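# Lift box and foam block from floor onto coffee table

## Task

Take the cardboard box and the foam block, both currently on the floor, and place each of them on top of the coffee table; the robot must not topple or be left leaning at the end, or the task counts as failed.

## Robot and tools

Robot: a Rainbow Robotics RB-Y1. A wheeled base (0.58 m wide, front edge 0.10 m ahead of the drive-wheel axle, rear 0.57 m behind it, sweeping a 0.58 m radius when spinning in place) carries a folding leg (ankle, knee, hip), a torso, a head with head_camera, and two seven-joint arms ending in five-finger hands, each with a wrist camera (left_wrist_camera, right_wrist_camera). The base drives forward/back and turns; it cannot strafe. At the start the elbows are folded with open hands slightly ahead of the base.

Frames: all positions are metres. Base frame: origin on the floor halfway between the drive wheels, x forward, y to the robot's left, z up. chest, left_hand and right_hand are printed in it; the hand point sits 0.045 m in front of the palm, its +z along the straight fingers, +y out of the palm. Printed hand positions drift at long reach or under load. Odometry frame = base frame as it was at scene start; base_odometry counts wheel turns (slip counts as travel), heading in rad, left positive.

move: one action per call. Options: "base" and/or "joints", plus optional "min_time_s"; or "target" alone (optionally with "min_time_s"). Parts start together and may finish at different times.
- base: one object {"x_m_s", "turn_rad_s", "for_s"}: velocities, not a destination. x_m_s forward speed, 0.005 to 1.5 m/s either sign, or 0; turn_rad_s left-positive, 0.02 to 1.509 rad/s either sign, or 0; for_s 0.1 to 5 s, then it stops. Omitted velocity = 0. Distance is roughly speed × time, less on short commands (acceleration about 0.4-0.5 m/s², 0.5 rad/s² turning). If |x_m_s| + 0.27·|turn_rad_s| exceeds 1.5 both shrink.
- joints: a flat dict of absolute targets by joint name (not offsets). Torso and arm joints in rad: torso_squat_rad 0 to 1.2 (lowers chest), torso_shift_rad -0.3 to 0.6 (hips forward), torso_pitch_rad -0.2 to 1.4 (bow forward), torso_yaw_rad -1.5 to 1.5 (left positive; lift both arms 0.2 rad sideways first). Combined torso limits: squat+shift <= 1.52; squat-shift+pitch <= 1.57; shift+0.5·pitch-0.4·squat <= 0.7; shift+0.3·pitch-0.5·squat <= 0.39, else it stops partway (off_target). Arm joints per side: shoulder_pitch (negative swings forward/up), shoulder_roll (left positive / right negative lifts outward), shoulder_yaw, elbow (0 straight, negative bends), forearm_roll, wrist_pitch, hand_roll; ranges as in the schema's names, e.g. elbow -2.617 to 0.01. head_pan_rad ±0.523 (left positive), head_tilt_rad -0.35 to 1.57 (positive looks down). Hand motors <side>_hand_little/ring/middle/index/thumb_bend/thumb_turn: unitless -1 (closed; thumb_turn -1 = in front of palm) to +1 (open). <side>_hand_force_limit (-1≈0 N to +1=10 N, thumb 15 N) and <side>_hand_speed (-0.96 to 1) are settings only. For a soft grip use speed -0.94 or lower. A wrap grip fits things 0.035-0.065 m thick and holds only about 0.3 kg.
- target: moves one hand to an absolute pose: side "left"/"right", x, y, z in base-frame metres (-3 to 3) of the hand point, quat_wxyz in the same convention the hand lines print. Solved once into joint angles, so the path arcs; break long moves into short ones. Refused if it would come within 20 mm of the body or other arm. Results: reached (within 10 mm and 2°), short (with the error), or refused with a reason.
- min_time_s: 0.1 to 8 s, minimum duration of arm/head/torso motions.
- cameras: list of names or ["all"]; [] none. blocking: true (default) waits for rest; false returns in ~0.5 s while motion continues.
If a call is refused or an unrequested stop (contact_stop, time_out, limit_stop_at_<name>) occurs, the rest of that reply's move, wait and finished_scene calls are skipped.

wait: seconds 0-10; returns state, early if motions settle. stop: brakes everything still moving; braked joints hold and may keep pressing. zoom_image: camera name and region [x0, y0, x1, y1] in pixels (max 504×504 span) of that camera's latest image. show_instructions: shows reference pages. finished_scene: ends the scene (scene 1) permanently; the objects must stay on the table unaided.

Reading results: base_status, joint_status, left_hand_status, right_hand_status show done, moving, off_target, not_followed (arm check withheld the command), or a stop. lidar_m lists 12 distances from base origin, 30° sectors, first straight ahead, counter-clockwise (4th left, 7th behind, 10th right), seen at 0.23 m height; "-" = nothing. motor_effort: wheel effort in percent, positive forward, peak in brackets; high effort at rest means pushing something. wheel_motors_off = 1 after a stalled wheel (2 s). <side>_hand_stopped_by gives six words (little, ring, middle, index, thumb_bend, thumb_turn): moving, target, force, stalled, fault. *_load_n are fingertip loads in N; a drop toward 0 means the grip was lost. Joint torques, external torques, wrist force/torque and motor temperatures help detect contact and heating.

Avoid: bending or rising quickly with arms stretched forward; abrupt stops while driving forward, especially when bowed or carrying weight; heavy loads far ahead of the wheels; driving into furniture (the base keeps pushing and can slide under a table while the body catches); arms pressing or closing on each other (keep about 0.5 rad outward shoulder roll when both reach forward); joint torques reaching load limits (elbow 32.4, wrist joints 22.5, shoulder 63 N·m) which freezes the robot 10 s; overheating motors by long stretched holds; dropping, slamming or releasing moving objects.

Each tool is called after "Emit:" in YAML: its name, and indented under it one key for each argument.

Reference images:

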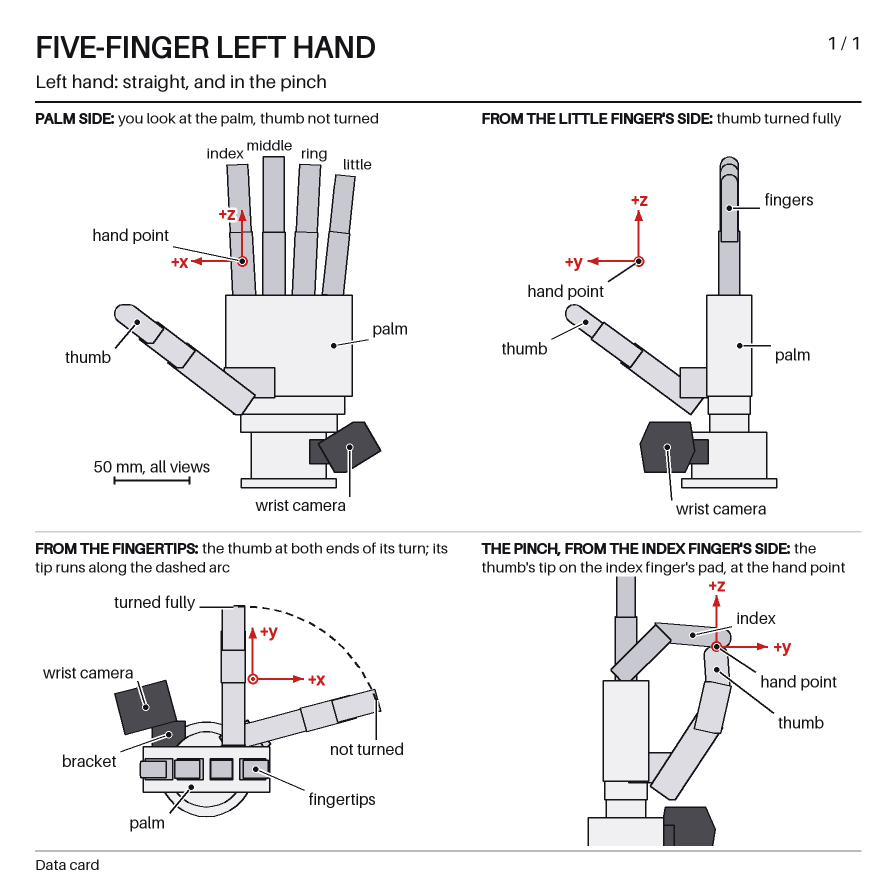

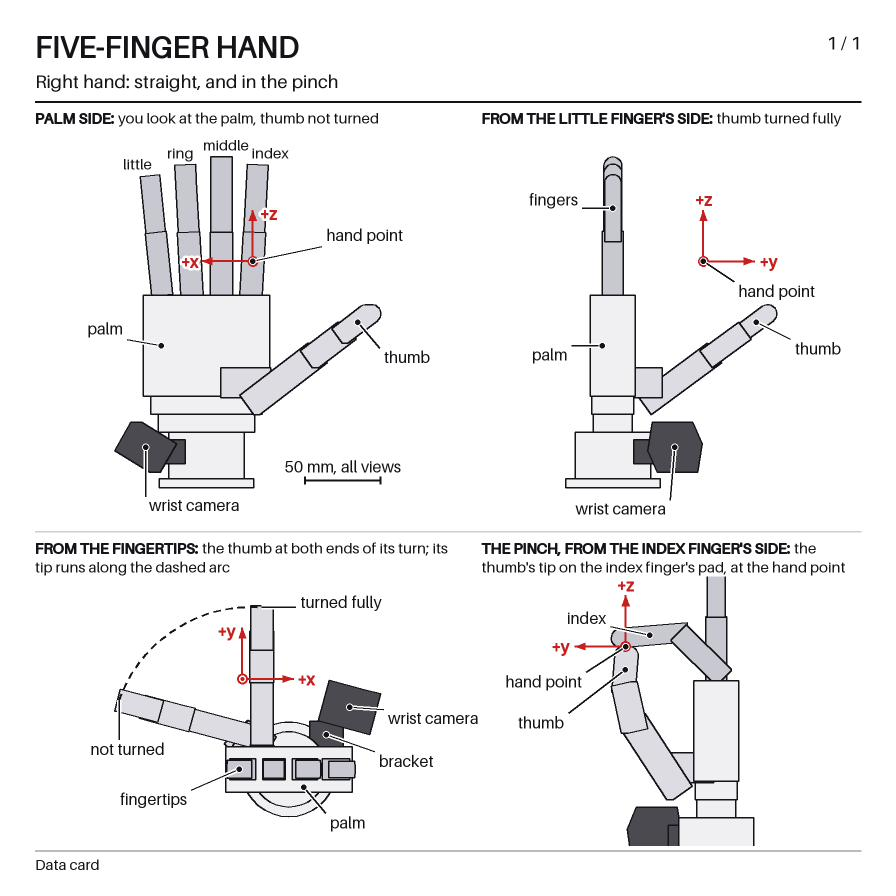

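## Session

Emit:
move:

Scene clock: 0.00 s.
Joint torques (N m): no reading
External joint torques (N m): no reading
Motor temperatures (°C): left_arm=[37 34 34 42 42 38 38] | right_arm=[37 34 36 36 43 42 35]
Wrist force (N): no reading
Wrist torque (N m): no reading
Wrist force, peak (N): no reading
base_odometry: x=+0.000 y=+0.000 heading=+0.000
lidar_m: 2.60 2.41 2.33 1.80 1.18 1.52 2.05 1.99 2.12 1.89 1.53 1.78
base_status: not commanded
joint_positions: torso_squat_rad=+0.350 torso_shift_rad=+0.000 torso_pitch_rad=+0.000 torso_yaw_rad=+0.000 left_shoulder_pitch_rad=+0.016 left_shoulder_roll_rad=+0.103 left_shoulder_yaw_rad=-0.023 left_elbow_rad=-2.039 left_forearm_roll_rad=-0.009 left_wrist_pitch_rad=+0.854 left_hand_roll_rad=-0.048 right_shoulder_pitch_rad=+0.038 right_shoulder_roll_rad=-0.112 right_shoulder_yaw_rad=-0.032 right_elbow_rad=-2.029 right_forearm_roll_rad=+0.002 right_wrist_pitch_rad=+0.858 right_hand_roll_rad=+0.025 head_pan_rad=+0.000 head_tilt_rad=+0.400 left_hand_little=+1.000 left_hand_ring=+1.000 left_hand_middle=+1.000 left_hand_index=+1.000 left_hand_thumb_turn=+1.000 left_hand_thumb_bend=+1.000 left_hand_force_limit=+0.000 left_hand_speed=-0.800 right_hand_little=+1.000 right_hand_ring=+1.000 right_hand_middle=+1.000 right_hand_index=+1.000 right_hand_thumb_turn=+1.000 right_hand_thumb_bend=+1.000 right_hand_force_limit=+0.000 right_hand_speed=-0.800
joint_status: not commanded
wheel_motors_off: 0
left_hand_stopped_by: target,target,target,target,target,target
right_hand_stopped_by: target,target,target,target,target,target
left_little_load_n: 0.0
left_ring_load_n: -0.5
left_middle_load_n: 0.0
left_index_load_n: 0.0
left_thumb_bend_load_n: 0.0
left_thumb_turn_load_n: -0.5
right_little_load_n: 0.0
right_ring_load_n: 0.0
right_middle_load_n: 0.0
right_index_load_n: 0.0
right_thumb_bend_load_n: 0.0
right_thumb_turn_load_n: -0.5
motor_effort: left_wheel=+0 right_wheel=-2
chest: x=-0.2280 y=-0.0004 z=+1.2475 quat_wxyz=(+1.000, +0.000, +0.000, +0.000) (m; base frame)
left_hand: x=+0.2729 y=+0.2211 z=+0.9690 quat_wxyz=(+0.428, -0.548, +0.628, -0.350) (m; base frame)
right_hand: x=+0.2649 y=-0.2537 z=+0.9560 quat_wxyz=(+0.333, -0.611, +0.578, -0.426) (m; base frame)
pictures: head_camera, left_wrist_camera, right_wrist_camera

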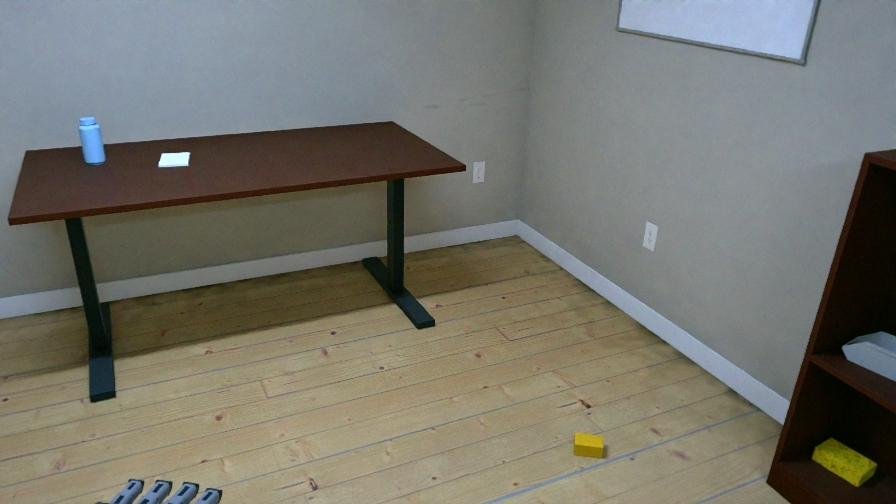

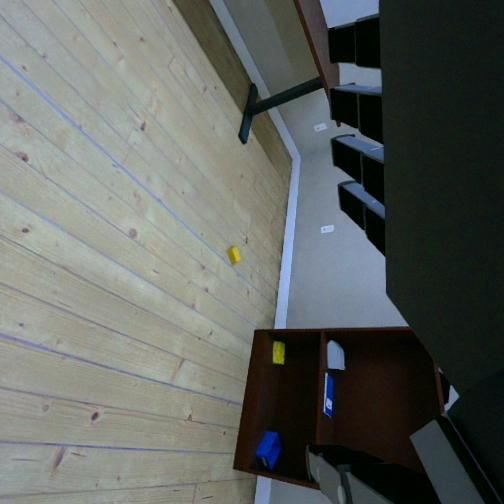

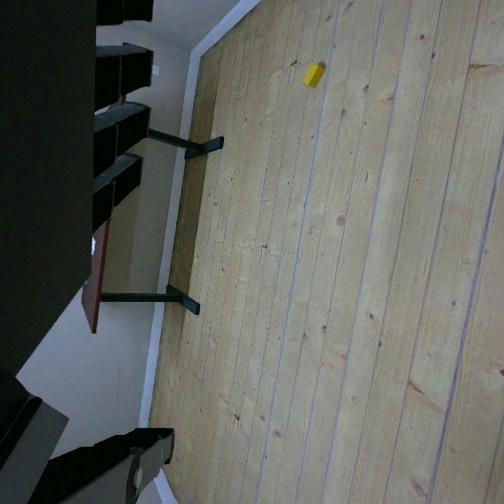

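Emit:
zoom_image:
  camera: "head_camera"
  region: [540, 400, 660, 480]

Emit:
move:
  base: {"turn_rad_s": 0.6, "for_s": 2.0}
  joints: {"head_tilt_rad": 0.55}
  cameras: ["head_camera"]

Emit:
move:
  base: {"turn_rad_s": 0.6, "for_s": 2.0}
  cameras: ["head_camera"]

Emit:
move:
  base: {"turn_rad_s": 0.6, "for_s": 2.0}
  cameras: ["head_camera"]

Emit:
move:
  base: {"turn_rad_s": 0.6, "for_s": 2.0}
  cameras: ["head_camera"]

Scaled by 4.200 from the camera's image (finer frame: 1280x720).

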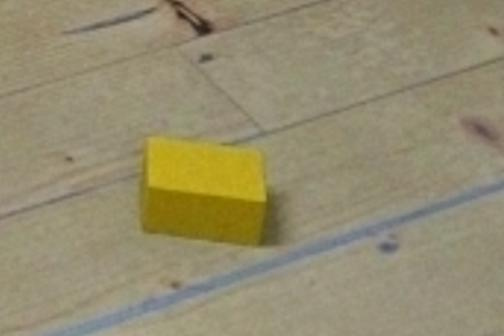

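Scene clock: 7.23 s.
Joint torques (N m): left_arm=[-10.18 1.74 1.36 -10.9 0.26 -2.2 0.25] | right_arm=[-10.59 -2.7 -1.7 -10.83 0.1 -1.71 0.19]
External joint torques (N m): left_arm=[-0.22 0.37 0.24 -1.48 0.36 -0.41 0.25] | right_arm=[-0.05 0.05 -0.35 -0.53 -0.27 0.23 0.18]
Wrist force (N): left_arm=[3.9 7.9 3.1] | right_arm=[8.5 -4.5 -3.8]
Wrist torque (N m): left_arm=[0.65 -0.18 0.00] | right_arm=[-0.52 -1.74 -0.16]
Wrist force, peak (N): left_arm=[4.1 7.6 3.8] | right_arm=[8.7 -4.8 -4.0]
move: done
base_odometry: x=+0.000 y=+0.000 heading=+1.200
lidar_m: 2.09 1.76 1.17 1.51 1.99 1.98 2.22 1.87 1.82 1.79 2.60 2.42
base_status: done (sent for 2 of 2 s)
joint_positions: torso_squat_rad=+0.350 torso_shift_rad=+0.000 torso_pitch_rad=+0.000 torso_yaw_rad=+0.000 left_shoulder_pitch_rad=+0.016 left_shoulder_roll_rad=+0.103 left_shoulder_yaw_rad=-0.023 left_elbow_rad=-2.039 left_forearm_roll_rad=-0.009 left_wrist_pitch_rad=+0.854 left_hand_roll_rad=-0.048 right_shoulder_pitch_rad=+0.038 right_shoulder_roll_rad=-0.112 right_shoulder_yaw_rad=-0.032 right_elbow_rad=-2.029 right_forearm_roll_rad=+0.002 right_wrist_pitch_rad=+0.858 right_hand_roll_rad=+0.025 head_pan_rad=+0.000 head_tilt_rad=+0.550 left_hand_little=+1.000 left_hand_ring=+1.000 left_hand_middle=+1.000 left_hand_index=+1.000 left_hand_thumb_turn=+1.000 left_hand_thumb_bend=+1.000 left_hand_force_limit=+0.000 left_hand_speed=-0.800 right_hand_little=+1.000 right_hand_ring=+1.000 right_hand_middle=+1.000 right_hand_index=+1.000 right_hand_thumb_turn=+1.000 right_hand_thumb_bend=+1.000 right_hand_force_limit=+0.000 right_hand_speed=-0.800
joint_status: all done
wheel_motors_off: 0
left_hand_stopped_by: target,target,target,target,target,target
right_hand_stopped_by: target,target,target,target,target,target
left_little_load_n: 0.0
left_ring_load_n: 0.0
left_middle_load_n: 0.0
left_index_load_n: 0.0
left_thumb_bend_load_n: 0.0
left_thumb_turn_load_n: -0.5
right_little_load_n: 0.0
right_ring_load_n: 0.0
right_middle_load_n: 0.0
right_index_load_n: -0.5
right_thumb_bend_load_n: 0.0
right_thumb_turn_load_n: 0.0
motor_effort: left_wheel=+2(24) right_wheel=+5(29)
chest: x=-0.2280 y=-0.0004 z=+1.2475 quat_wxyz=(+1.000, +0.000, +0.000, +0.000)
left_hand: x=+0.2729 y=+0.2211 z=+0.9690 quat_wxyz=(+0.428, -0.548, +0.628, -0.350)
right_hand: x=+0.2649 y=-0.2536 z=+0.9560 quat_wxyz=(+0.333, -0.611, +0.578, -0.426)
head_camera: T_world_to_cam=[[0.0065, -0.9995, 0.03092, -0.04738], [-0.54872, -0.02942, -0.83549, 1.16133], [0.83598, -0.01153, -0.54864, 0.9154]] pos_world=[-0.1277, -0.00263, 1.47397]

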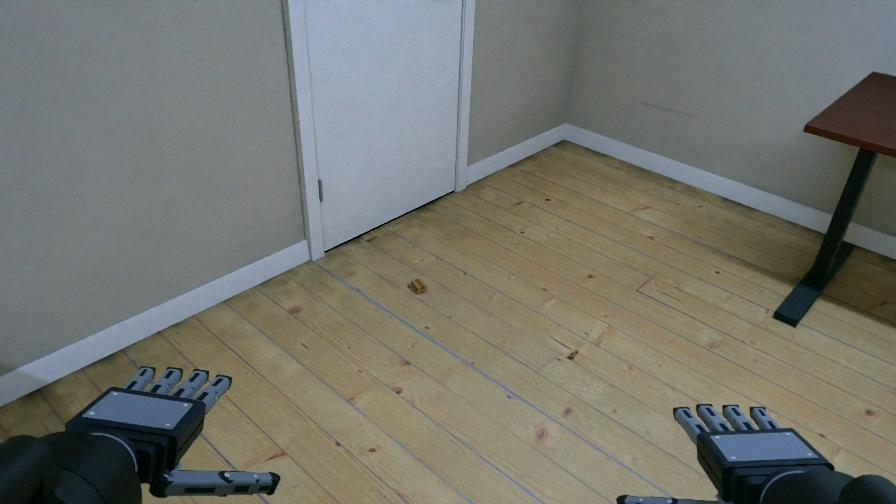

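Scene clock: 10.80 s.
Joint torques (N m): left_arm=[-9.83 1.3 0.83 -10.76 -0.11 -2.24 0.25] | right_arm=[-10.4 -2.73 -1.52 -10.71 0.19 -1.61 0.14]
External joint torques (N m): left_arm=[0.13 -0.07 -0.29 -1.34 -0.02 -0.45 0.26] | right_arm=[0.14 0.01 -0.16 -0.41 -0.18 0.33 0.14]
Wrist force (N): left_arm=[4.1 7.6 3.1] | right_arm=[8.6 -4.5 -3.9]
Wrist torque (N m): left_arm=[0.60 -0.21 0.03] | right_arm=[-0.52 -1.74 -0.17]
Wrist force, peak (N): left_arm=[4.1 8.0 3.3] | right_arm=[8.8 -4.5 -4.0]
move: done
base_odometry: x=+0.000 y=+0.000 heading=+2.399
lidar_m: 1.18 1.52 1.98 1.99 2.04 1.54 1.79 2.32 2.61 2.91 1.94 1.18
base_status: done (sent for 2 of 2 s)
joint_positions: torso_squat_rad=+0.350 torso_shift_rad=+0.000 torso_pitch_rad=+0.000 torso_yaw_rad=+0.000 left_shoulder_pitch_rad=+0.016 left_shoulder_roll_rad=+0.103 left_shoulder_yaw_rad=-0.023 left_elbow_rad=-2.039 left_forearm_roll_rad=-0.009 left_wrist_pitch_rad=+0.854 left_hand_roll_rad=-0.048 right_shoulder_pitch_rad=+0.038 right_shoulder_roll_rad=-0.112 right_shoulder_yaw_rad=-0.032 right_elbow_rad=-2.029 right_forearm_roll_rad=+0.002 right_wrist_pitch_rad=+0.858 right_hand_roll_rad=+0.025 head_pan_rad=+0.000 head_tilt_rad=+0.550 left_hand_little=+1.000 left_hand_ring=+1.000 left_hand_middle=+1.000 left_hand_index=+1.000 left_hand_thumb_turn=+1.000 left_hand_thumb_bend=+1.000 left_hand_force_limit=+0.000 left_hand_speed=-0.800 right_hand_little=+1.000 right_hand_ring=+1.000 right_hand_middle=+1.000 right_hand_index=+1.000 right_hand_thumb_turn=+1.000 right_hand_thumb_bend=+1.000 right_hand_force_limit=+0.000 right_hand_speed=-0.800
joint_status: not commanded
wheel_motors_off: 0
left_hand_stopped_by: target,target,target,target,target,target
right_hand_stopped_by: target,target,target,target,target,target
left_little_load_n: 0.0
left_ring_load_n: 0.0
left_middle_load_n: 0.0
left_index_load_n: 0.0
left_thumb_bend_load_n: 0.0
left_thumb_turn_load_n: 0.0
right_little_load_n: -0.5
right_ring_load_n: 0.0
right_middle_load_n: 0.0
right_index_load_n: 0.0
right_thumb_bend_load_n: 0.0
right_thumb_turn_load_n: 0.0
motor_effort: left_wheel=+2(12) right_wheel=+10(28)
chest: x=-0.2280 y=-0.0004 z=+1.2475 quat_wxyz=(+1.000, +0.000, +0.000, +0.000)
left_hand: x=+0.2729 y=+0.2211 z=+0.9690 quat_wxyz=(+0.428, -0.548, +0.628, -0.350)
right_hand: x=+0.2649 y=-0.2536 z=+0.9560 quat_wxyz=(+0.333, -0.611, +0.578, -0.426)
head_camera: T_world_to_cam=[[0.00642, -0.9995, 0.03098, -0.04747], [-0.54872, -0.02942, -0.83549, 1.16128], [0.83598, -0.01163, -0.54864, 0.91548]] pos_world=[-0.1278, -0.00263, 1.47397]

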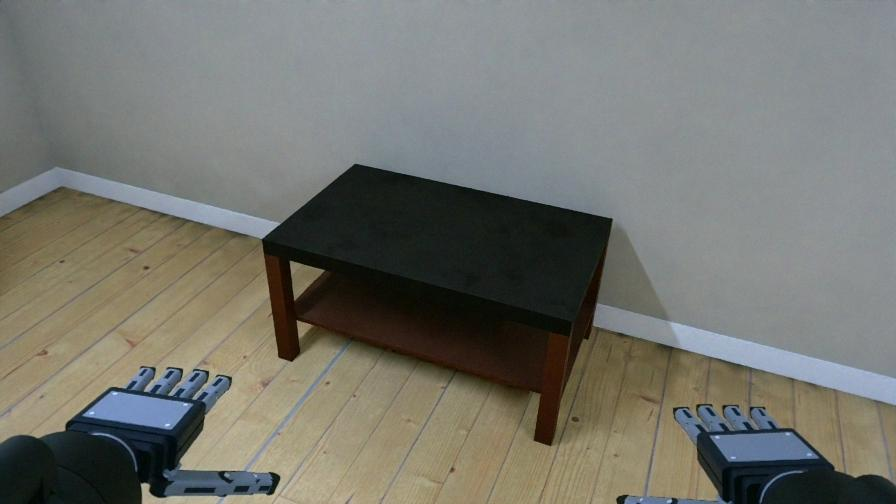

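Scene clock: 14.37 s.
Joint torques (N m): left_arm=[-9.93 1.28 1.01 -10.92 0.13 -2.19 0.31] | right_arm=[-10.3 -2.61 -1.86 -10.84 0.07 -1.59 0.12]
External joint torques (N m): left_arm=[0.04 -0.09 -0.12 -1.5 0.22 -0.39 0.31] | right_arm=[0.24 0.13 -0.5 -0.54 -0.29 0.35 0.12]
Wrist force (N): left_arm=[3.8 7.3 3.4] | right_arm=[8.4 -4.6 -3.9]
Wrist torque (N m): left_arm=[0.54 -0.18 0.00] | right_arm=[-0.53 -1.73 -0.18]
Wrist force, peak (N): left_arm=[4.1 7.6 3.4] | right_arm=[8.8 -4.5 -4.1]
move: done
base_odometry: x=+0.000 y=+0.000 heading=-2.684
lidar_m: 1.98 2.05 1.92 1.54 1.77 2.59 2.42 2.51 1.85 1.19 1.52 2.06
base_status: done (sent for 2 of 2 s)
joint_positions: torso_squat_rad=+0.350 torso_shift_rad=+0.000 torso_pitch_rad=+0.000 torso_yaw_rad=+0.000 left_shoulder_pitch_rad=+0.016 left_shoulder_roll_rad=+0.103 left_shoulder_yaw_rad=-0.023 left_elbow_rad=-2.039 left_forearm_roll_rad=-0.009 left_wrist_pitch_rad=+0.854 left_hand_roll_rad=-0.048 right_shoulder_pitch_rad=+0.038 right_shoulder_roll_rad=-0.112 right_shoulder_yaw_rad=-0.032 right_elbow_rad=-2.029 right_forearm_roll_rad=+0.002 right_wrist_pitch_rad=+0.858 right_hand_roll_rad=+0.025 head_pan_rad=+0.000 head_tilt_rad=+0.550 left_hand_little=+1.000 left_hand_ring=+1.000 left_hand_middle=+1.000 left_hand_index=+1.000 left_hand_thumb_turn=+1.000 left_hand_thumb_bend=+1.000 left_hand_force_limit=+0.000 left_hand_speed=-0.800 right_hand_little=+1.000 right_hand_ring=+1.000 right_hand_middle=+1.000 right_hand_index=+1.000 right_hand_thumb_turn=+1.000 right_hand_thumb_bend=+1.000 right_hand_force_limit=+0.000 right_hand_speed=-0.800
joint_status: not commanded
wheel_motors_off: 0
left_hand_stopped_by: target,target,target,target,target,target
right_hand_stopped_by: target,target,target,target,target,target
left_little_load_n: 0.0
left_ring_load_n: -0.5
left_middle_load_n: 0.0
left_index_load_n: 0.0
left_thumb_bend_load_n: 0.0
left_thumb_turn_load_n: 0.0
right_little_load_n: 0.0
right_ring_load_n: 0.0
right_middle_load_n: 0.0
right_index_load_n: 0.0
right_thumb_bend_load_n: 0.0
right_thumb_turn_load_n: 0.0
motor_effort: left_wheel=+2(12) right_wheel=+8(26)
chest: x=-0.2280 y=-0.0004 z=+1.2475 quat_wxyz=(+1.000, +0.000, +0.000, +0.000)
left_hand: x=+0.2729 y=+0.2211 z=+0.9690 quat_wxyz=(+0.428, -0.548, +0.628, -0.350)
right_hand: x=+0.2649 y=-0.2536 z=+0.9560 quat_wxyz=(+0.333, -0.611, +0.578, -0.426)
head_camera: T_world_to_cam=[[0.00642, -0.9995, 0.03098, -0.04747], [-0.54872, -0.02942, -0.83549, 1.16128], [0.83598, -0.01163, -0.54864, 0.91548]] pos_world=[-0.1278, -0.00263, 1.47397]

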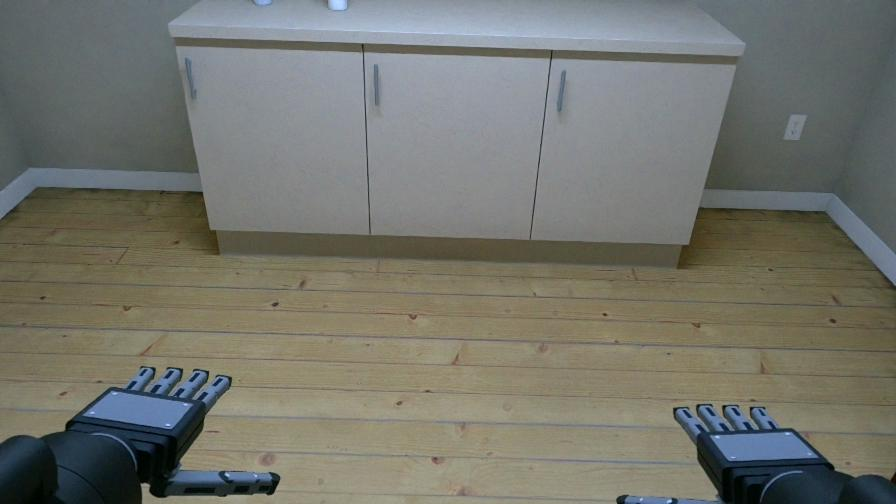

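Scene clock: 17.93 s.
Joint torques (N m): left_arm=[-9.71 1.16 1.08 -10.8 0.22 -2.36 0.24] | right_arm=[-10.46 -2.55 -1.69 -10.77 0.12 -1.6 0.11]
External joint torques (N m): left_arm=[0.25 -0.21 -0.05 -1.38 0.31 -0.57 0.24] | right_arm=[0.08 0.19 -0.33 -0.47 -0.24 0.34 0.11]
Wrist force (N): left_arm=[4.0 7.2 3.5] | right_arm=[8.4 -4.5 -4.0]
Wrist torque (N m): left_arm=[0.52 -0.18 0.01] | right_arm=[-0.54 -1.70 -0.17]
Wrist force, peak (N): left_arm=[4.3 7.8 3.7] | right_arm=[8.8 -4.6 -4.0]
move: done
base_odometry: x=+0.000 y=+0.000 heading=-1.484
lidar_m: 1.86 1.53 1.77 2.59 2.42 2.19 1.79 1.20 1.54 2.00 1.98 2.32
base_status: done (sent for 2 of 2 s)
joint_positions: torso_squat_rad=+0.350 torso_shift_rad=+0.000 torso_pitch_rad=+0.000 torso_yaw_rad=+0.000 left_shoulder_pitch_rad=+0.016 left_shoulder_roll_rad=+0.103 left_shoulder_yaw_rad=-0.023 left_elbow_rad=-2.039 left_forearm_roll_rad=-0.009 left_wrist_pitch_rad=+0.854 left_hand_roll_rad=-0.048 right_shoulder_pitch_rad=+0.038 right_shoulder_roll_rad=-0.112 right_shoulder_yaw_rad=-0.032 right_elbow_rad=-2.029 right_forearm_roll_rad=+0.002 right_wrist_pitch_rad=+0.858 right_hand_roll_rad=+0.025 head_pan_rad=+0.000 head_tilt_rad=+0.550 left_hand_little=+1.000 left_hand_ring=+1.000 left_hand_middle=+1.000 left_hand_index=+1.000 left_hand_thumb_turn=+1.000 left_hand_thumb_bend=+1.000 left_hand_force_limit=+0.000 left_hand_speed=-0.800 right_hand_little=+1.000 right_hand_ring=+1.000 right_hand_middle=+1.000 right_hand_index=+1.000 right_hand_thumb_turn=+1.000 right_hand_thumb_bend=+1.000 right_hand_force_limit=+0.000 right_hand_speed=-0.800
joint_status: not commanded
wheel_motors_off: 0
left_hand_stopped_by: target,target,target,target,target,target
right_hand_stopped_by: target,target,target,target,target,target
left_little_load_n: 0.0
left_ring_load_n: 0.0
left_middle_load_n: 0.0
left_index_load_n: 0.0
left_thumb_bend_load_n: 0.0
left_thumb_turn_load_n: 0.0
right_little_load_n: 0.0
right_ring_load_n: 0.0
right_middle_load_n: 0.0
right_index_load_n: 0.0
right_thumb_bend_load_n: 0.0
right_thumb_turn_load_n: 0.0
motor_effort: left_wheel=+2(12) right_wheel=+7(27)
chest: x=-0.2280 y=-0.0004 z=+1.2475 quat_wxyz=(+1.000, +0.000, +0.000, +0.000)
left_hand: x=+0.2729 y=+0.2211 z=+0.9690 quat_wxyz=(+0.428, -0.548, +0.628, -0.350)
right_hand: x=+0.2649 y=-0.2536 z=+0.9560 quat_wxyz=(+0.333, -0.611, +0.578, -0.426)
head_camera: T_world_to_cam=[[0.00642, -0.9995, 0.03098, -0.04747], [-0.54872, -0.02942, -0.83549, 1.16128], [0.83598, -0.01163, -0.54864, 0.91548]] pos_world=[-0.1278, -0.00263, 1.47397]

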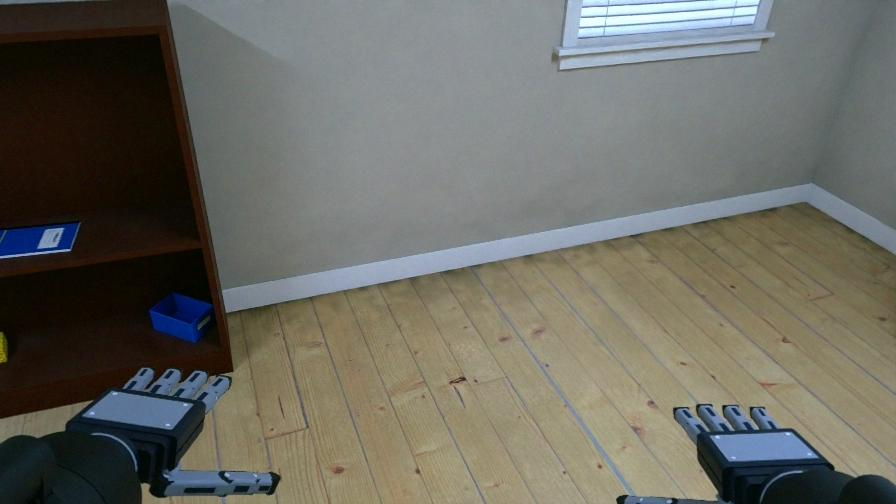

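Emit:
move:
  base: {"turn_rad_s": 0.585, "for_s": 2.0}
  joints: {"head_tilt_rad": 0.8}
  cameras: []

Emit:
move:
  base: {"x_m_s": 0.3, "for_s": 2.6}
  cameras: ["head_camera"]

Scene clock: 64.23 s.
Joint torques (N m): left_arm=[-10 1.8 1.09 -10.78 -0.02 -2.16 0.11] | right_arm=[-10.54 -2.67 -1.52 -10.7 0.02 -1.65 0.08]
External joint torques (N m): left_arm=[-0.03 0.44 -0.04 -1.36 0.07 -0.36 0.11] | right_arm=[-0.01 0.07 -0.16 -0.4 -0.34 0.29 0.08]
Wrist force (N): left_arm=[3.8 7.2 3.0] | right_arm=[8.6 -4.6 -3.6]
Wrist torque (N m): left_arm=[0.56 -0.19 0.02] | right_arm=[-0.56 -1.74 -0.18]
Wrist force, peak (N): left_arm=[4.0 7.8 3.7] | right_arm=[8.8 -4.5 -3.9]
move: done
base_odometry: x=+0.000 y=+0.000 heading=-0.315
lidar_m: 2.16 2.60 2.41 2.04 1.76 1.18 1.52 2.00 2.00 2.14 1.85 1.53
base_status: done (sent for 2 of 2 s)
joint_positions: torso_squat_rad=+0.350 torso_shift_rad=+0.000 torso_pitch_rad=+0.000 torso_yaw_rad=+0.000 left_shoulder_pitch_rad=+0.016 left_shoulder_roll_rad=+0.103 left_shoulder_yaw_rad=-0.023 left_elbow_rad=-2.039 left_forearm_roll_rad=-0.009 left_wrist_pitch_rad=+0.854 left_hand_roll_rad=-0.048 right_shoulder_pitch_rad=+0.038 right_shoulder_roll_rad=-0.112 right_shoulder_yaw_rad=-0.032 right_elbow_rad=-2.029 right_forearm_roll_rad=+0.002 right_wrist_pitch_rad=+0.858 right_hand_roll_rad=+0.025 head_pan_rad=+0.000 head_tilt_rad=+0.800 left_hand_little=+1.000 left_hand_ring=+1.000 left_hand_middle=+1.000 left_hand_index=+1.000 left_hand_thumb_turn=+1.000 left_hand_thumb_bend=+1.000 left_hand_force_limit=+0.000 left_hand_speed=-0.800 right_hand_little=+1.000 right_hand_ring=+1.000 right_hand_middle=+1.000 right_hand_index=+1.000 right_hand_thumb_turn=+1.000 right_hand_thumb_bend=+1.000 right_hand_force_limit=+0.000 right_hand_speed=-0.800
joint_status: all done
wheel_motors_off: 0
left_hand_stopped_by: target,target,target,target,target,target
right_hand_stopped_by: target,target,target,target,target,target
left_little_load_n: 0.0
left_ring_load_n: 0.0
left_middle_load_n: -0.5
left_index_load_n: 0.0
left_thumb_bend_load_n: 0.0
left_thumb_turn_load_n: -0.5
right_little_load_n: 0.0
right_ring_load_n: 0.0
right_middle_load_n: 0.0
right_index_load_n: 0.0
right_thumb_bend_load_n: 0.0
right_thumb_turn_load_n: 0.0
motor_effort: left_wheel=+2(12) right_wheel=+6(27)
chest: x=-0.2280 y=-0.0004 z=+1.2475 quat_wxyz=(+1.000, +0.000, +0.000, +0.000)
left_hand: x=+0.2729 y=+0.2211 z=+0.9690 quat_wxyz=(+0.428, -0.548, +0.628, -0.350)
right_hand: x=+0.2649 y=-0.2536 z=+0.9560 quat_wxyz=(+0.333, -0.611, +0.578, -0.426)

Scene clock: 68.00 s.
Joint torques (N m): left_arm=[-9.81 1.27 0.95 -10.95 0.3 -2.16 0.36] | right_arm=[-10.27 -2.89 -1.65 -10.73 0.18 -1.69 0.1]
External joint torques (N m): left_arm=[0.15 -0.09 -0.17 -1.53 0.39 -0.37 0.36] | right_arm=[0.27 -0.14 -0.29 -0.43 -0.18 0.25 0.1]
Wrist force (N): left_arm=[4.2 7.4 3.6] | right_arm=[8.6 -4.7 -4.0]
Wrist torque (N m): left_arm=[0.53 -0.21 0.04] | right_arm=[-0.54 -1.74 -0.16]
Wrist force, peak (N): left_arm=[4.2 8.1 3.3] | right_arm=[8.8 -4.5 -4.2]
move: done
base_odometry: x=+0.742 y=-0.241 heading=-0.315
lidar_m: 1.52 1.90 2.02 2.64 2.31 1.84 2.30 2.55 2.55 1.51 1.09 1.06
base_status: done (sent for 2.6 of 2.6 s)
joint_positions: torso_squat_rad=+0.350 torso_shift_rad=+0.000 torso_pitch_rad=+0.000 torso_yaw_rad=+0.000 left_shoulder_pitch_rad=+0.016 left_shoulder_roll_rad=+0.103 left_shoulder_yaw_rad=-0.023 left_elbow_rad=-2.039 left_forearm_roll_rad=-0.009 left_wrist_pitch_rad=+0.854 left_hand_roll_rad=-0.048 right_shoulder_pitch_rad=+0.038 right_shoulder_roll_rad=-0.112 right_shoulder_yaw_rad=-0.032 right_elbow_rad=-2.029 right_forearm_roll_rad=+0.002 right_wrist_pitch_rad=+0.858 right_hand_roll_rad=+0.025 head_pan_rad=+0.000 head_tilt_rad=+0.800 left_hand_little=+1.000 left_hand_ring=+1.000 left_hand_middle=+1.000 left_hand_index=+1.000 left_hand_thumb_turn=+1.000 left_hand_thumb_bend=+1.000 left_hand_force_limit=+0.000 left_hand_speed=-0.800 right_hand_little=+1.000 right_hand_ring=+1.000 right_hand_middle=+1.000 right_hand_index=+1.000 right_hand_thumb_turn=+1.000 right_hand_thumb_bend=+1.000 right_hand_force_limit=+0.000 right_hand_speed=-0.800
joint_status: not commanded
wheel_motors_off: 0
left_hand_stopped_by: target,target,target,target,target,target
right_hand_stopped_by: target,target,target,target,target,target
left_little_load_n: 0.5
left_ring_load_n: 0.0
left_middle_load_n: -0.5
left_index_load_n: 0.0
left_thumb_bend_load_n: 0.0
left_thumb_turn_load_n: 0.0
right_little_load_n: -0.5
right_ring_load_n: 0.0
right_middle_load_n: 0.0
right_index_load_n: 0.0
right_thumb_bend_load_n: 0.0
right_thumb_turn_load_n: 0.0
motor_effort: left_wheel=-1(22) right_wheel=-3(31)
chest: x=-0.2279 y=-0.0004 z=+1.2475 quat_wxyz=(+1.000, +0.000, +0.000, +0.000)
left_hand: x=+0.2730 y=+0.2211 z=+0.9689 quat_wxyz=(+0.428, -0.548, +0.628, -0.350)
right_hand: x=+0.2650 y=-0.2536 z=+0.9559 quat_wxyz=(+0.333, -0.611, +0.578, -0.426)
head_camera: T_world_to_cam=[[0.01417, -0.9995, 0.02841, -0.04219], [-0.73842, -0.02962, -0.67369, 0.88819], [0.67419, -0.01144, -0.73847, 1.15682]] pos_world=[-0.12347, -0.00263, 1.45383]

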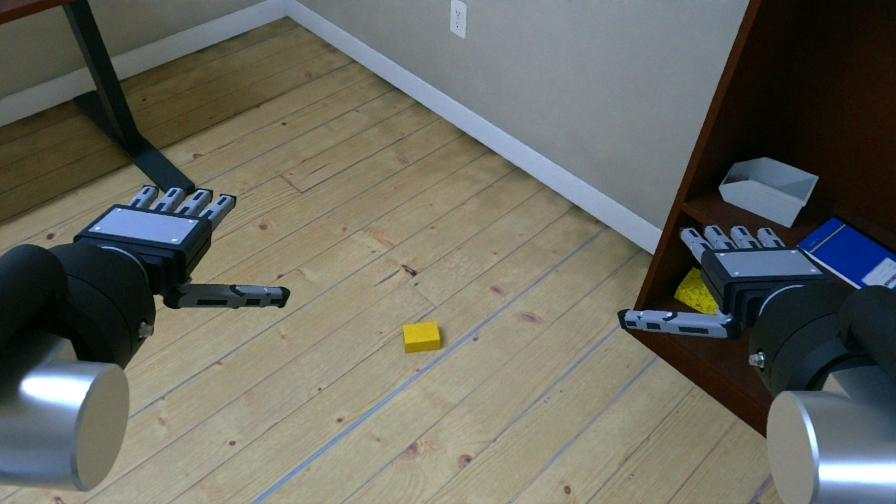

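Emit:
zoom_image:
  camera: "head_camera"
  region: [370, 300, 470, 370]

Scaled by 5.040 from the camera's image (finer frame: 1280x720).

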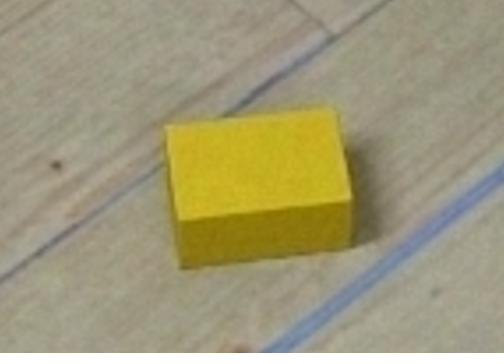

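Emit:
move:
  base: {"turn_rad_s": 0.2, "for_s": 1.35}
  cameras: []

Emit:
move:
  base: {"x_m_s": 0.2, "for_s": 1.9}
  joints: {"head_tilt_rad": 1.0}
  cameras: ["head_camera"]

Emit:
move:
  joints: {"torso_squat_rad": 1.2, "torso_shift_rad": 0.3, "torso_pitch_rad": 0.55, "head_tilt_rad": 0.5}
  min_time_s: 7
  cameras: ["all"]

Scene clock: 88.53 s.
Joint torques (N m): left_arm=[-10.53 1.35 1.52 -10.55 0.07 -2.19 0.2] | right_arm=[-10.5 -2.68 -1.73 -10.86 0.14 -1.6 0.26]
External joint torques (N m): left_arm=[-0.57 -0.02 0.39 -1.13 0.16 -0.4 0.2] | right_arm=[0.03 0.06 -0.37 -0.55 -0.22 0.34 0.26]
Wrist force (N): left_arm=[4.2 7.1 3.3] | right_arm=[8.6 -4.6 -3.9]
Wrist torque (N m): left_arm=[0.50 -0.23 0.04] | right_arm=[-0.55 -1.75 -0.17]
Wrist force, peak (N): left_arm=[4.1 7.9 3.4] | right_arm=[8.8 -4.6 -4.0]
move: done
base_odometry: x=+0.742 y=-0.241 heading=-0.042
lidar_m: 1.89 1.90 2.02 2.35 2.31 1.85 2.63 2.55 1.85 1.11 1.11 1.05
base_status: done (sent for 1.37 of 1.37 s)
joint_positions: torso_squat_rad=+0.350 torso_shift_rad=+0.000 torso_pitch_rad=+0.000 torso_yaw_rad=+0.000 left_shoulder_pitch_rad=+0.016 left_shoulder_roll_rad=+0.103 left_shoulder_yaw_rad=-0.023 left_elbow_rad=-2.039 left_forearm_roll_rad=-0.009 left_wrist_pitch_rad=+0.854 left_hand_roll_rad=-0.048 right_shoulder_pitch_rad=+0.038 right_shoulder_roll_rad=-0.112 right_shoulder_yaw_rad=-0.032 right_elbow_rad=-2.029 right_forearm_roll_rad=+0.002 right_wrist_pitch_rad=+0.858 right_hand_roll_rad=+0.025 head_pan_rad=+0.000 head_tilt_rad=+0.800 left_hand_little=+1.000 left_hand_ring=+1.000 left_hand_middle=+1.000 left_hand_index=+1.000 left_hand_thumb_turn=+1.000 left_hand_thumb_bend=+1.000 left_hand_force_limit=+0.000 left_hand_speed=-0.800 right_hand_little=+1.000 right_hand_ring=+1.000 right_hand_middle=+1.000 right_hand_index=+1.000 right_hand_thumb_turn=+1.000 right_hand_thumb_bend=+1.000 right_hand_force_limit=+0.000 right_hand_speed=-0.800
joint_status: not commanded
wheel_motors_off: 0
left_hand_stopped_by: target,target,target,target,target,target
right_hand_stopped_by: target,target,target,target,target,target
left_little_load_n: 0.0
left_ring_load_n: 0.0
left_middle_load_n: 0.0
left_index_load_n: 0.0
left_thumb_bend_load_n: 0.0
left_thumb_turn_load_n: 0.0
right_little_load_n: -0.5
right_ring_load_n: 0.0
right_middle_load_n: 0.0
right_index_load_n: 0.0
right_thumb_bend_load_n: 0.0
right_thumb_turn_load_n: 0.0
motor_effort: left_wheel=-1(25) right_wheel=+2(30)
chest: x=-0.2279 y=-0.0004 z=+1.2475 quat_wxyz=(+1.000, +0.000, +0.000, +0.000)
left_hand: x=+0.2730 y=+0.2211 z=+0.9689 quat_wxyz=(+0.428, -0.548, +0.628, -0.350)
right_hand: x=+0.2650 y=-0.2536 z=+0.9559 quat_wxyz=(+0.333, -0.611, +0.578, -0.426)

Scene clock: 91.37 s.
Joint torques (N m): left_arm=[-10.31 1.06 0.79 -10.85 -0.05 -2.16 0.28] | right_arm=[-10.29 -2.78 -1.74 -10.7 0.1 -1.59 0.15]
External joint torques (N m): left_arm=[-0.35 -0.3 -0.34 -1.43 0.05 -0.36 0.28] | right_arm=[0.24 -0.03 -0.38 -0.39 -0.27 0.35 0.15]
Wrist force (N): left_arm=[3.6 7.4 3.0] | right_arm=[8.6 -4.5 -3.9]
Wrist torque (N m): left_arm=[0.56 -0.14 -0.01] | right_arm=[-0.52 -1.74 -0.17]
Wrist force, peak (N): left_arm=[4.1 7.8 3.4] | right_arm=[8.8 -4.5 -4.2]
move: done
base_odometry: x=+1.122 y=-0.257 heading=-0.041
lidar_m: 1.62 1.55 1.82 2.56 2.48 2.16 2.98 2.89 1.14 1.12 0.81 1.16
base_status: done (sent for 1.9 of 1.9 s)
joint_positions: torso_squat_rad=+0.350 torso_shift_rad=+0.000 torso_pitch_rad=+0.000 torso_yaw_rad=+0.000 left_shoulder_pitch_rad=+0.016 left_shoulder_roll_rad=+0.103 left_shoulder_yaw_rad=-0.023 left_elbow_rad=-2.039 left_forearm_roll_rad=-0.009 left_wrist_pitch_rad=+0.854 left_hand_roll_rad=-0.048 right_shoulder_pitch_rad=+0.038 right_shoulder_roll_rad=-0.112 right_shoulder_yaw_rad=-0.032 right_elbow_rad=-2.029 right_forearm_roll_rad=+0.002 right_wrist_pitch_rad=+0.858 right_hand_roll_rad=+0.025 head_pan_rad=+0.000 head_tilt_rad=+1.000 left_hand_little=+1.000 left_hand_ring=+1.000 left_hand_middle=+1.000 left_hand_index=+1.000 left_hand_thumb_turn=+1.000 left_hand_thumb_bend=+1.000 left_hand_force_limit=+0.000 left_hand_speed=-0.800 right_hand_little=+1.000 right_hand_ring=+1.000 right_hand_middle=+1.000 right_hand_index=+1.000 right_hand_thumb_turn=+1.000 right_hand_thumb_bend=+1.000 right_hand_force_limit=+0.000 right_hand_speed=-0.800
joint_status: all done
wheel_motors_off: 0
left_hand_stopped_by: target,target,target,target,target,target
right_hand_stopped_by: target,target,target,target,target,target
left_little_load_n: 0.0
left_ring_load_n: 0.0
left_middle_load_n: -0.5
left_index_load_n: 0.0
left_thumb_bend_load_n: 0.0
left_thumb_turn_load_n: -0.5
right_little_load_n: 0.0
right_ring_load_n: 0.0
right_middle_load_n: 0.0
right_index_load_n: 0.0
right_thumb_bend_load_n: 0.0
right_thumb_turn_load_n: -0.5
motor_effort: left_wheel=+0(22) right_wheel=-1(31)
chest: x=-0.2279 y=-0.0004 z=+1.2475 quat_wxyz=(+1.000, +0.000, +0.000, +0.000)
left_hand: x=+0.2730 y=+0.2211 z=+0.9689 quat_wxyz=(+0.428, -0.548, +0.628, -0.350)
right_hand: x=+0.2650 y=-0.2536 z=+0.9559 quat_wxyz=(+0.333, -0.611, +0.578, -0.426)
head_camera: T_world_to_cam=[[0.01967, -0.99949, 0.025, -0.03612], [-0.85758, -0.02972, -0.5135, 0.63169], [0.51398, -0.01134, -0.85773, 1.29652]] pos_world=[-0.12395, -0.00263, 1.43734]

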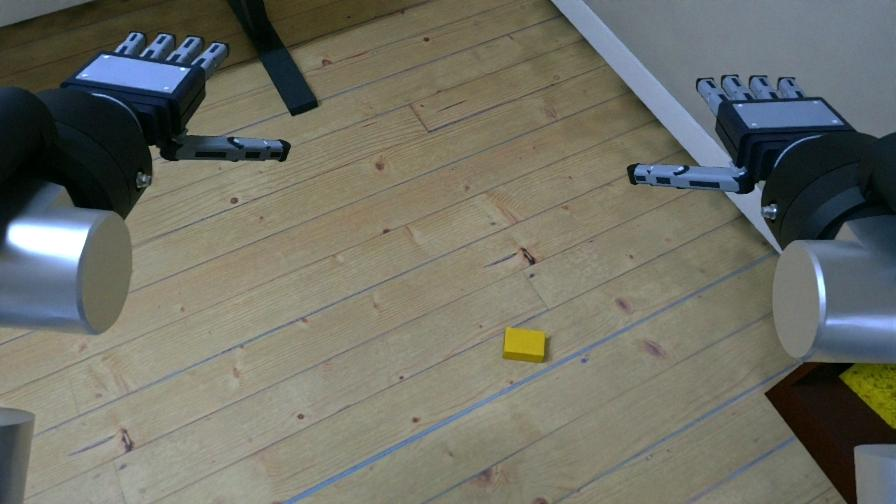

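Scene clock: 98.67 s.
Joint torques (N m): left_arm=[-0.8 1.61 1.48 -10.34 0.1 -1.41 0.35] | right_arm=[-0.01 -2.22 -2.05 -9.83 0.17 -1.01 -0.06]
External joint torques (N m): left_arm=[0.13 0.42 0.59 -1.41 0.15 -0.25 0.35] | right_arm=[-0.19 0.18 -0.42 -0.3 -0.22 0.19 -0.06]
Wrist force (N): left_arm=[4.3 5.6 5.7] | right_arm=[8.6 -6.6 -1.5]
Wrist torque (N m): left_arm=[0.30 -0.23 0.10] | right_arm=[-0.83 -1.81 -0.23]
Wrist force, peak (N): left_arm=[4.3 7.6 4.1] | right_arm=[8.7 -6.8 -1.5]
move: done
base_odometry: x=+1.122 y=-0.257 heading=-0.041
lidar_m: 1.63 1.55 1.80 2.55 2.48 2.16 2.99 2.89 1.14 1.13 0.84 1.17
base_status: not commanded
joint_positions: torso_squat_rad=+1.200 torso_shift_rad=+0.300 torso_pitch_rad=+0.550 torso_yaw_rad=+0.000 left_shoulder_pitch_rad=+0.016 left_shoulder_roll_rad=+0.103 left_shoulder_yaw_rad=-0.023 left_elbow_rad=-2.039 left_forearm_roll_rad=-0.009 left_wrist_pitch_rad=+0.854 left_hand_roll_rad=-0.048 right_shoulder_pitch_rad=+0.038 right_shoulder_roll_rad=-0.112 right_shoulder_yaw_rad=-0.032 right_elbow_rad=-2.029 right_forearm_roll_rad=+0.002 right_wrist_pitch_rad=+0.858 right_hand_roll_rad=+0.025 head_pan_rad=+0.000 head_tilt_rad=+0.500 left_hand_little=+1.000 left_hand_ring=+1.000 left_hand_middle=+1.000 left_hand_index=+1.000 left_hand_thumb_turn=+1.000 left_hand_thumb_bend=+1.000 left_hand_force_limit=+0.000 left_hand_speed=-0.800 right_hand_little=+1.000 right_hand_ring=+1.000 right_hand_middle=+1.000 right_hand_index=+1.000 right_hand_thumb_turn=+1.000 right_hand_thumb_bend=+1.000 right_hand_force_limit=+0.000 right_hand_speed=-0.800
joint_status: all done
wheel_motors_off: 0
left_hand_stopped_by: target,target,target,target,target,target
right_hand_stopped_by: target,target,target,target,target,target
left_little_load_n: 0.0
left_ring_load_n: 0.0
left_middle_load_n: 0.0
left_index_load_n: -0.5
left_thumb_bend_load_n: 0.0
left_thumb_turn_load_n: 0.0
right_little_load_n: 0.0
right_ring_load_n: 0.0
right_middle_load_n: 0.0
right_index_load_n: 0.0
right_thumb_bend_load_n: 0.0
right_thumb_turn_load_n: 0.0
motor_effort: left_wheel=+1(1) right_wheel=-2(4)
chest: x=+0.0087 y=-0.0003 z=+0.7868 quat_wxyz=(+0.962, +0.000, +0.271, +0.000)
left_hand: x=+0.2902 y=+0.2213 z=+0.2877 quat_wxyz=(+0.241, -0.622, +0.721, -0.188)
right_hand: x=+0.2766 y=-0.2535 z=+0.2807 quat_wxyz=(+0.163, -0.704, +0.647, -0.244)
pictures: head_camera, left_wrist_camera, right_wrist_camera
head_camera: T_world_to_cam=[[0.02062, -0.9995, 0.02407, -0.02935], [-0.88205, -0.02952, -0.47023, 0.62617], [0.47071, -0.01154, -0.88221, 0.72137]] pos_world=[0.21336, -0.00253, 0.93156]
left_wrist_camera: T_world_to_cam=[[0.74631, -0.35717, 0.56166, -0.30091], [-0.53537, -0.8235, 0.1877, 0.28648], [0.39548, -0.44077, -0.8058, 0.32935]] pos_world=[0.24769, 0.27361, 0.38062]
right_wrist_camera: T_world_to_cam=[[-0.79435, -0.36789, -0.48339, 0.25902], [-0.51283, 0.83265, 0.20904, 0.29198], [0.32559, 0.41395, -0.85008, 0.3706]] pos_world=[0.23482, -0.30123, 0.37921]

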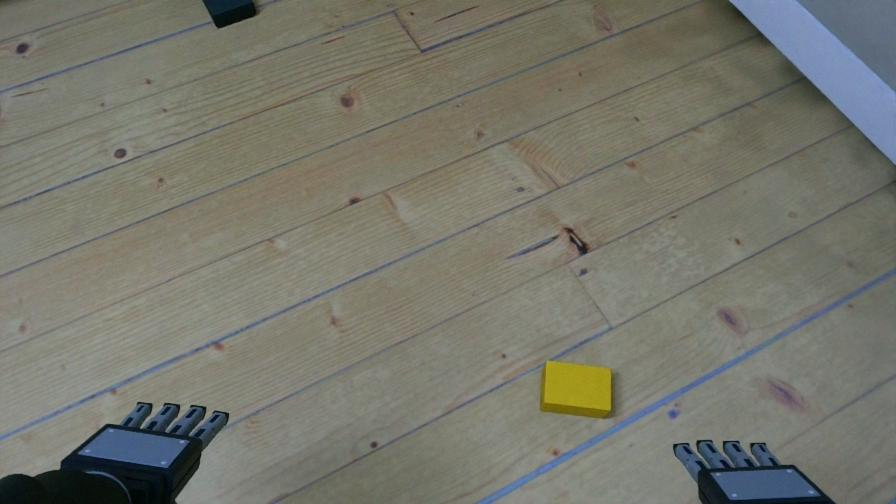

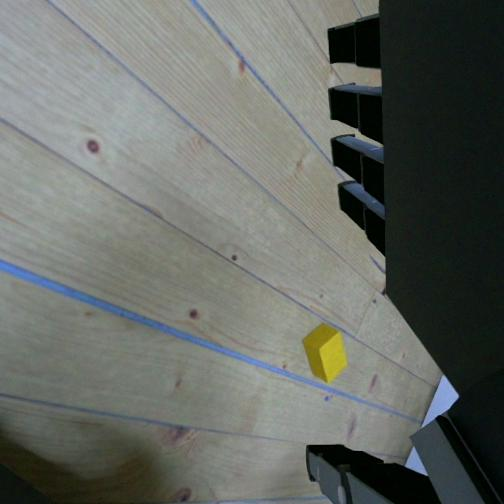

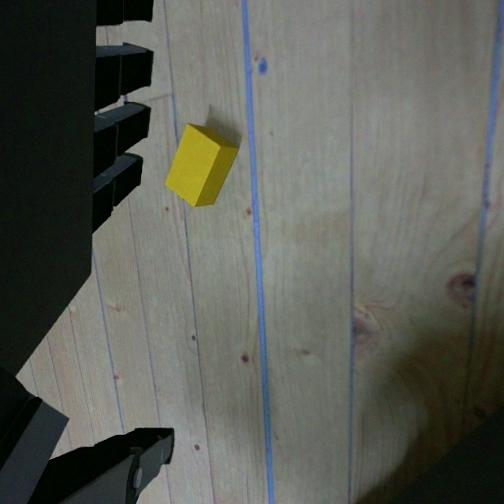

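Emit:
zoom_image:
  camera: "head_camera"
  region: [510, 340, 640, 440]

Scaled by 3.877 from the camera's image (finer frame: 1280x720).

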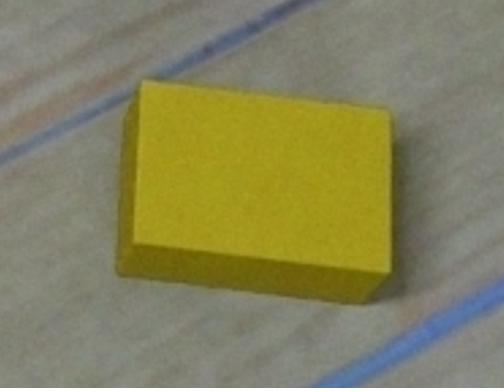

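Emit:
move:
  joints: {"right_hand_thumb_turn": -1}
  cameras: []

Emit:
move:
  target: {"side": "right", "x": 0.492, "y": -0.181, "z": 0.17, "quat_wxyz": [0.25674, -0.61983, 0.68513, -0.28378]}
  min_time_s: 3
  cameras: ["head_camera", "right_wrist_camera"]

Scene clock: 128.67 s.
Joint torques (N m): left_arm=[-0.97 2.08 1.26 -10.16 -0.08 -1.52 0.3] | right_arm=[0.18 -2.31 -1.83 -9.86 0.15 -0.98 0.06]
External joint torques (N m): left_arm=[-0.05 0.89 0.37 -1.23 -0.03 -0.36 0.3] | right_arm=[0 0.11 -0.19 -0.33 -0.25 0.21 0.05]
Wrist force (N): left_arm=[4.0 5.7 5.9] | right_arm=[8.5 -6.8 -1.5]
Wrist torque (N m): left_arm=[0.30 -0.19 0.08] | right_arm=[-0.85 -1.80 -0.24]
Wrist force, peak (N): left_arm=[4.2 6.0 6.1] | right_arm=[8.7 -6.9 -1.6]
move: done
base_odometry: x=+1.122 y=-0.257 heading=-0.041
lidar_m: 1.61 1.54 1.81 2.56 2.48 2.15 2.98 2.89 1.15 1.13 0.83 1.16
base_status: not commanded
joint_positions: torso_squat_rad=+1.200 torso_shift_rad=+0.300 torso_pitch_rad=+0.550 torso_yaw_rad=+0.000 left_shoulder_pitch_rad=+0.016 left_shoulder_roll_rad=+0.103 left_shoulder_yaw_rad=-0.023 left_elbow_rad=-2.039 left_forearm_roll_rad=-0.009 left_wrist_pitch_rad=+0.854 left_hand_roll_rad=-0.048 right_shoulder_pitch_rad=+0.038 right_shoulder_roll_rad=-0.112 right_shoulder_yaw_rad=-0.032 right_elbow_rad=-2.029 right_forearm_roll_rad=+0.002 right_wrist_pitch_rad=+0.858 right_hand_roll_rad=+0.025 head_pan_rad=+0.000 head_tilt_rad=+0.500 left_hand_little=+1.000 left_hand_ring=+1.000 left_hand_middle=+1.000 left_hand_index=+1.000 left_hand_thumb_turn=+1.000 left_hand_thumb_bend=+1.000 left_hand_force_limit=+0.000 left_hand_speed=-0.800 right_hand_little=+1.000 right_hand_ring=+1.000 right_hand_middle=+1.000 right_hand_index=+1.000 right_hand_thumb_turn=-1.000 right_hand_thumb_bend=+1.000 right_hand_force_limit=+0.000 right_hand_speed=-0.800
joint_status: all done
wheel_motors_off: 0
left_hand_stopped_by: target,target,target,target,target,target
right_hand_stopped_by: target,target,target,target,target,target
left_little_load_n: 0.0
left_ring_load_n: 0.0
left_middle_load_n: 0.0
left_index_load_n: -0.5
left_thumb_bend_load_n: 0.0
left_thumb_turn_load_n: 0.0
right_little_load_n: 0.0
right_ring_load_n: 0.0
right_middle_load_n: 0.0
right_index_load_n: -0.5
right_thumb_bend_load_n: 0.0
right_thumb_turn_load_n: 0.0
motor_effort: left_wheel=+1(1) right_wheel=-1(5)
chest: x=+0.0087 y=-0.0003 z=+0.7868 quat_wxyz=(+0.962, +0.000, +0.271, +0.000)
left_hand: x=+0.2902 y=+0.2213 z=+0.2877 quat_wxyz=(+0.241, -0.622, +0.721, -0.188)
right_hand: x=+0.2766 y=-0.2535 z=+0.2807 quat_wxyz=(+0.163, -0.704, +0.647, -0.244)

Scene clock: 132.00 s.
Joint torques (N m): left_arm=[-0.79 0.79 0.91 -10.22 -0.08 -1.51 0.17] | right_arm=[-13.93 -1.68 -0.44 -5.8 0 -1.29 -0.02]
External joint torques (N m): left_arm=[0.14 -0.41 0.01 -1.3 -0.03 -0.34 0.17] | right_arm=[0.1 1.38 -1.7 0.97 -0.16 0.09 -0.02]
Wrist force (N): left_arm=[4.3 5.2 5.6] | right_arm=[9.2 -5.7 -2.3]
Wrist torque (N m): left_arm=[0.22 -0.24 0.11] | right_arm=[-0.71 -1.82 -0.23]
Wrist force, peak (N): left_arm=[4.0 6.0 6.0] | right_arm=[9.4 -5.7 -2.1]
move: done
base_odometry: x=+1.122 y=-0.257 heading=-0.041
lidar_m: 1.62 1.54 1.81 2.57 2.48 2.16 2.99 2.88 1.15 1.13 0.83 1.17
base_status: not commanded
joint_positions: torso_squat_rad=+1.200 torso_shift_rad=+0.300 torso_pitch_rad=+0.550 torso_yaw_rad=+0.000 left_shoulder_pitch_rad=+0.016 left_shoulder_roll_rad=+0.103 left_shoulder_yaw_rad=-0.023 left_elbow_rad=-2.039 left_forearm_roll_rad=-0.009 left_wrist_pitch_rad=+0.854 left_hand_roll_rad=-0.048 right_shoulder_pitch_rad=-0.948 right_shoulder_roll_rad=-0.024 right_shoulder_yaw_rad=-0.571 right_elbow_rad=-0.511 right_forearm_roll_rad=+0.670 right_wrist_pitch_rad=+0.050 right_hand_roll_rad=-0.433 head_pan_rad=+0.000 head_tilt_rad=+0.500 left_hand_little=+1.000 left_hand_ring=+1.000 left_hand_middle=+1.000 left_hand_index=+1.000 left_hand_thumb_turn=+1.000 left_hand_thumb_bend=+1.000 left_hand_force_limit=+0.000 left_hand_speed=-0.800 right_hand_little=+1.000 right_hand_ring=+1.000 right_hand_middle=+1.000 right_hand_index=+1.000 right_hand_thumb_turn=-1.000 right_hand_thumb_bend=+1.000 right_hand_force_limit=+0.000 right_hand_speed=-0.800
joint_status: all done
wheel_motors_off: 0
left_hand_stopped_by: target,target,target,target,target,target
right_hand_stopped_by: target,target,target,target,target,target
left_little_load_n: -0.5
left_ring_load_n: 0.0
left_middle_load_n: 0.0
left_index_load_n: 0.0
left_thumb_bend_load_n: 0.0
left_thumb_turn_load_n: 0.0
right_little_load_n: 0.0
right_ring_load_n: 0.0
right_middle_load_n: 0.0
right_index_load_n: 0.0
right_thumb_bend_load_n: 0.0
right_thumb_turn_load_n: 0.0
motor_effort: left_wheel=+1(1) right_wheel=+0(4)
chest: x=+0.0087 y=-0.0003 z=+0.7868 quat_wxyz=(+0.962, +0.000, +0.271, +0.000)
left_hand: x=+0.2902 y=+0.2213 z=+0.2877 quat_wxyz=(+0.241, -0.622, +0.721, -0.188)
right_hand: x=+0.4916 y=-0.1809 z=+0.1705 quat_wxyz=(+0.259, -0.622, +0.685, -0.278)
right_hand_status: reached (checked arc that bows 110 mm and turns the hand up to 16 deg, planned for 3.0 s): 1 mm and 0.7 deg off.
head_camera: T_world_to_cam=[[0.02062, -0.9995, 0.02407, -0.02935], [-0.88205, -0.02952, -0.47023, 0.62622], [0.47071, -0.01154, -0.88221, 0.72146]] pos_world=[0.21336, -0.00253, 0.93166]
right_wrist_camera: T_world_to_cam=[[-0.71286, -0.1942, -0.67388, 0.42704], [-0.45066, 0.86309, 0.228, 0.33652], [0.53734, 0.46623, -0.70278, 0.05712]] pos_world=[0.42538, -0.23415, 0.25119]

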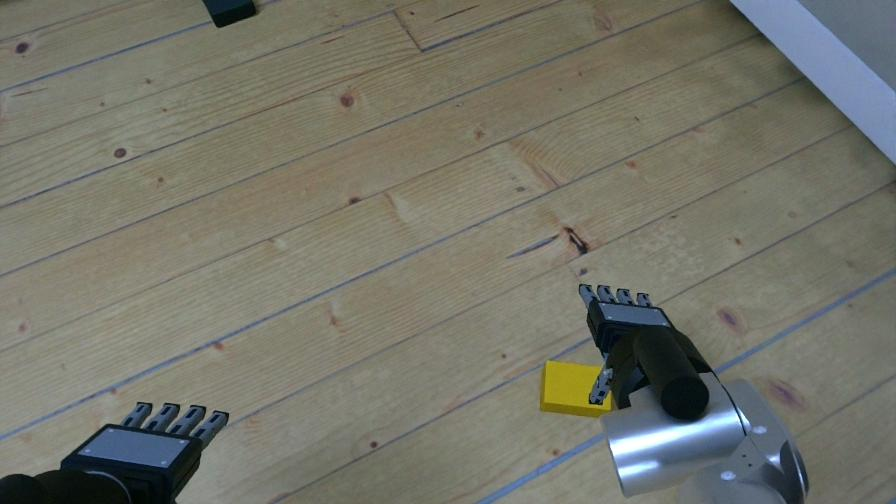

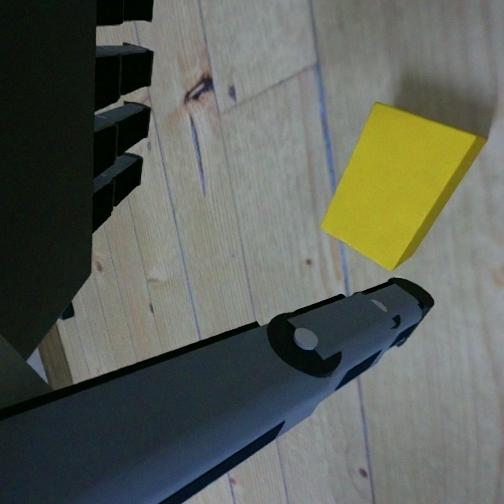

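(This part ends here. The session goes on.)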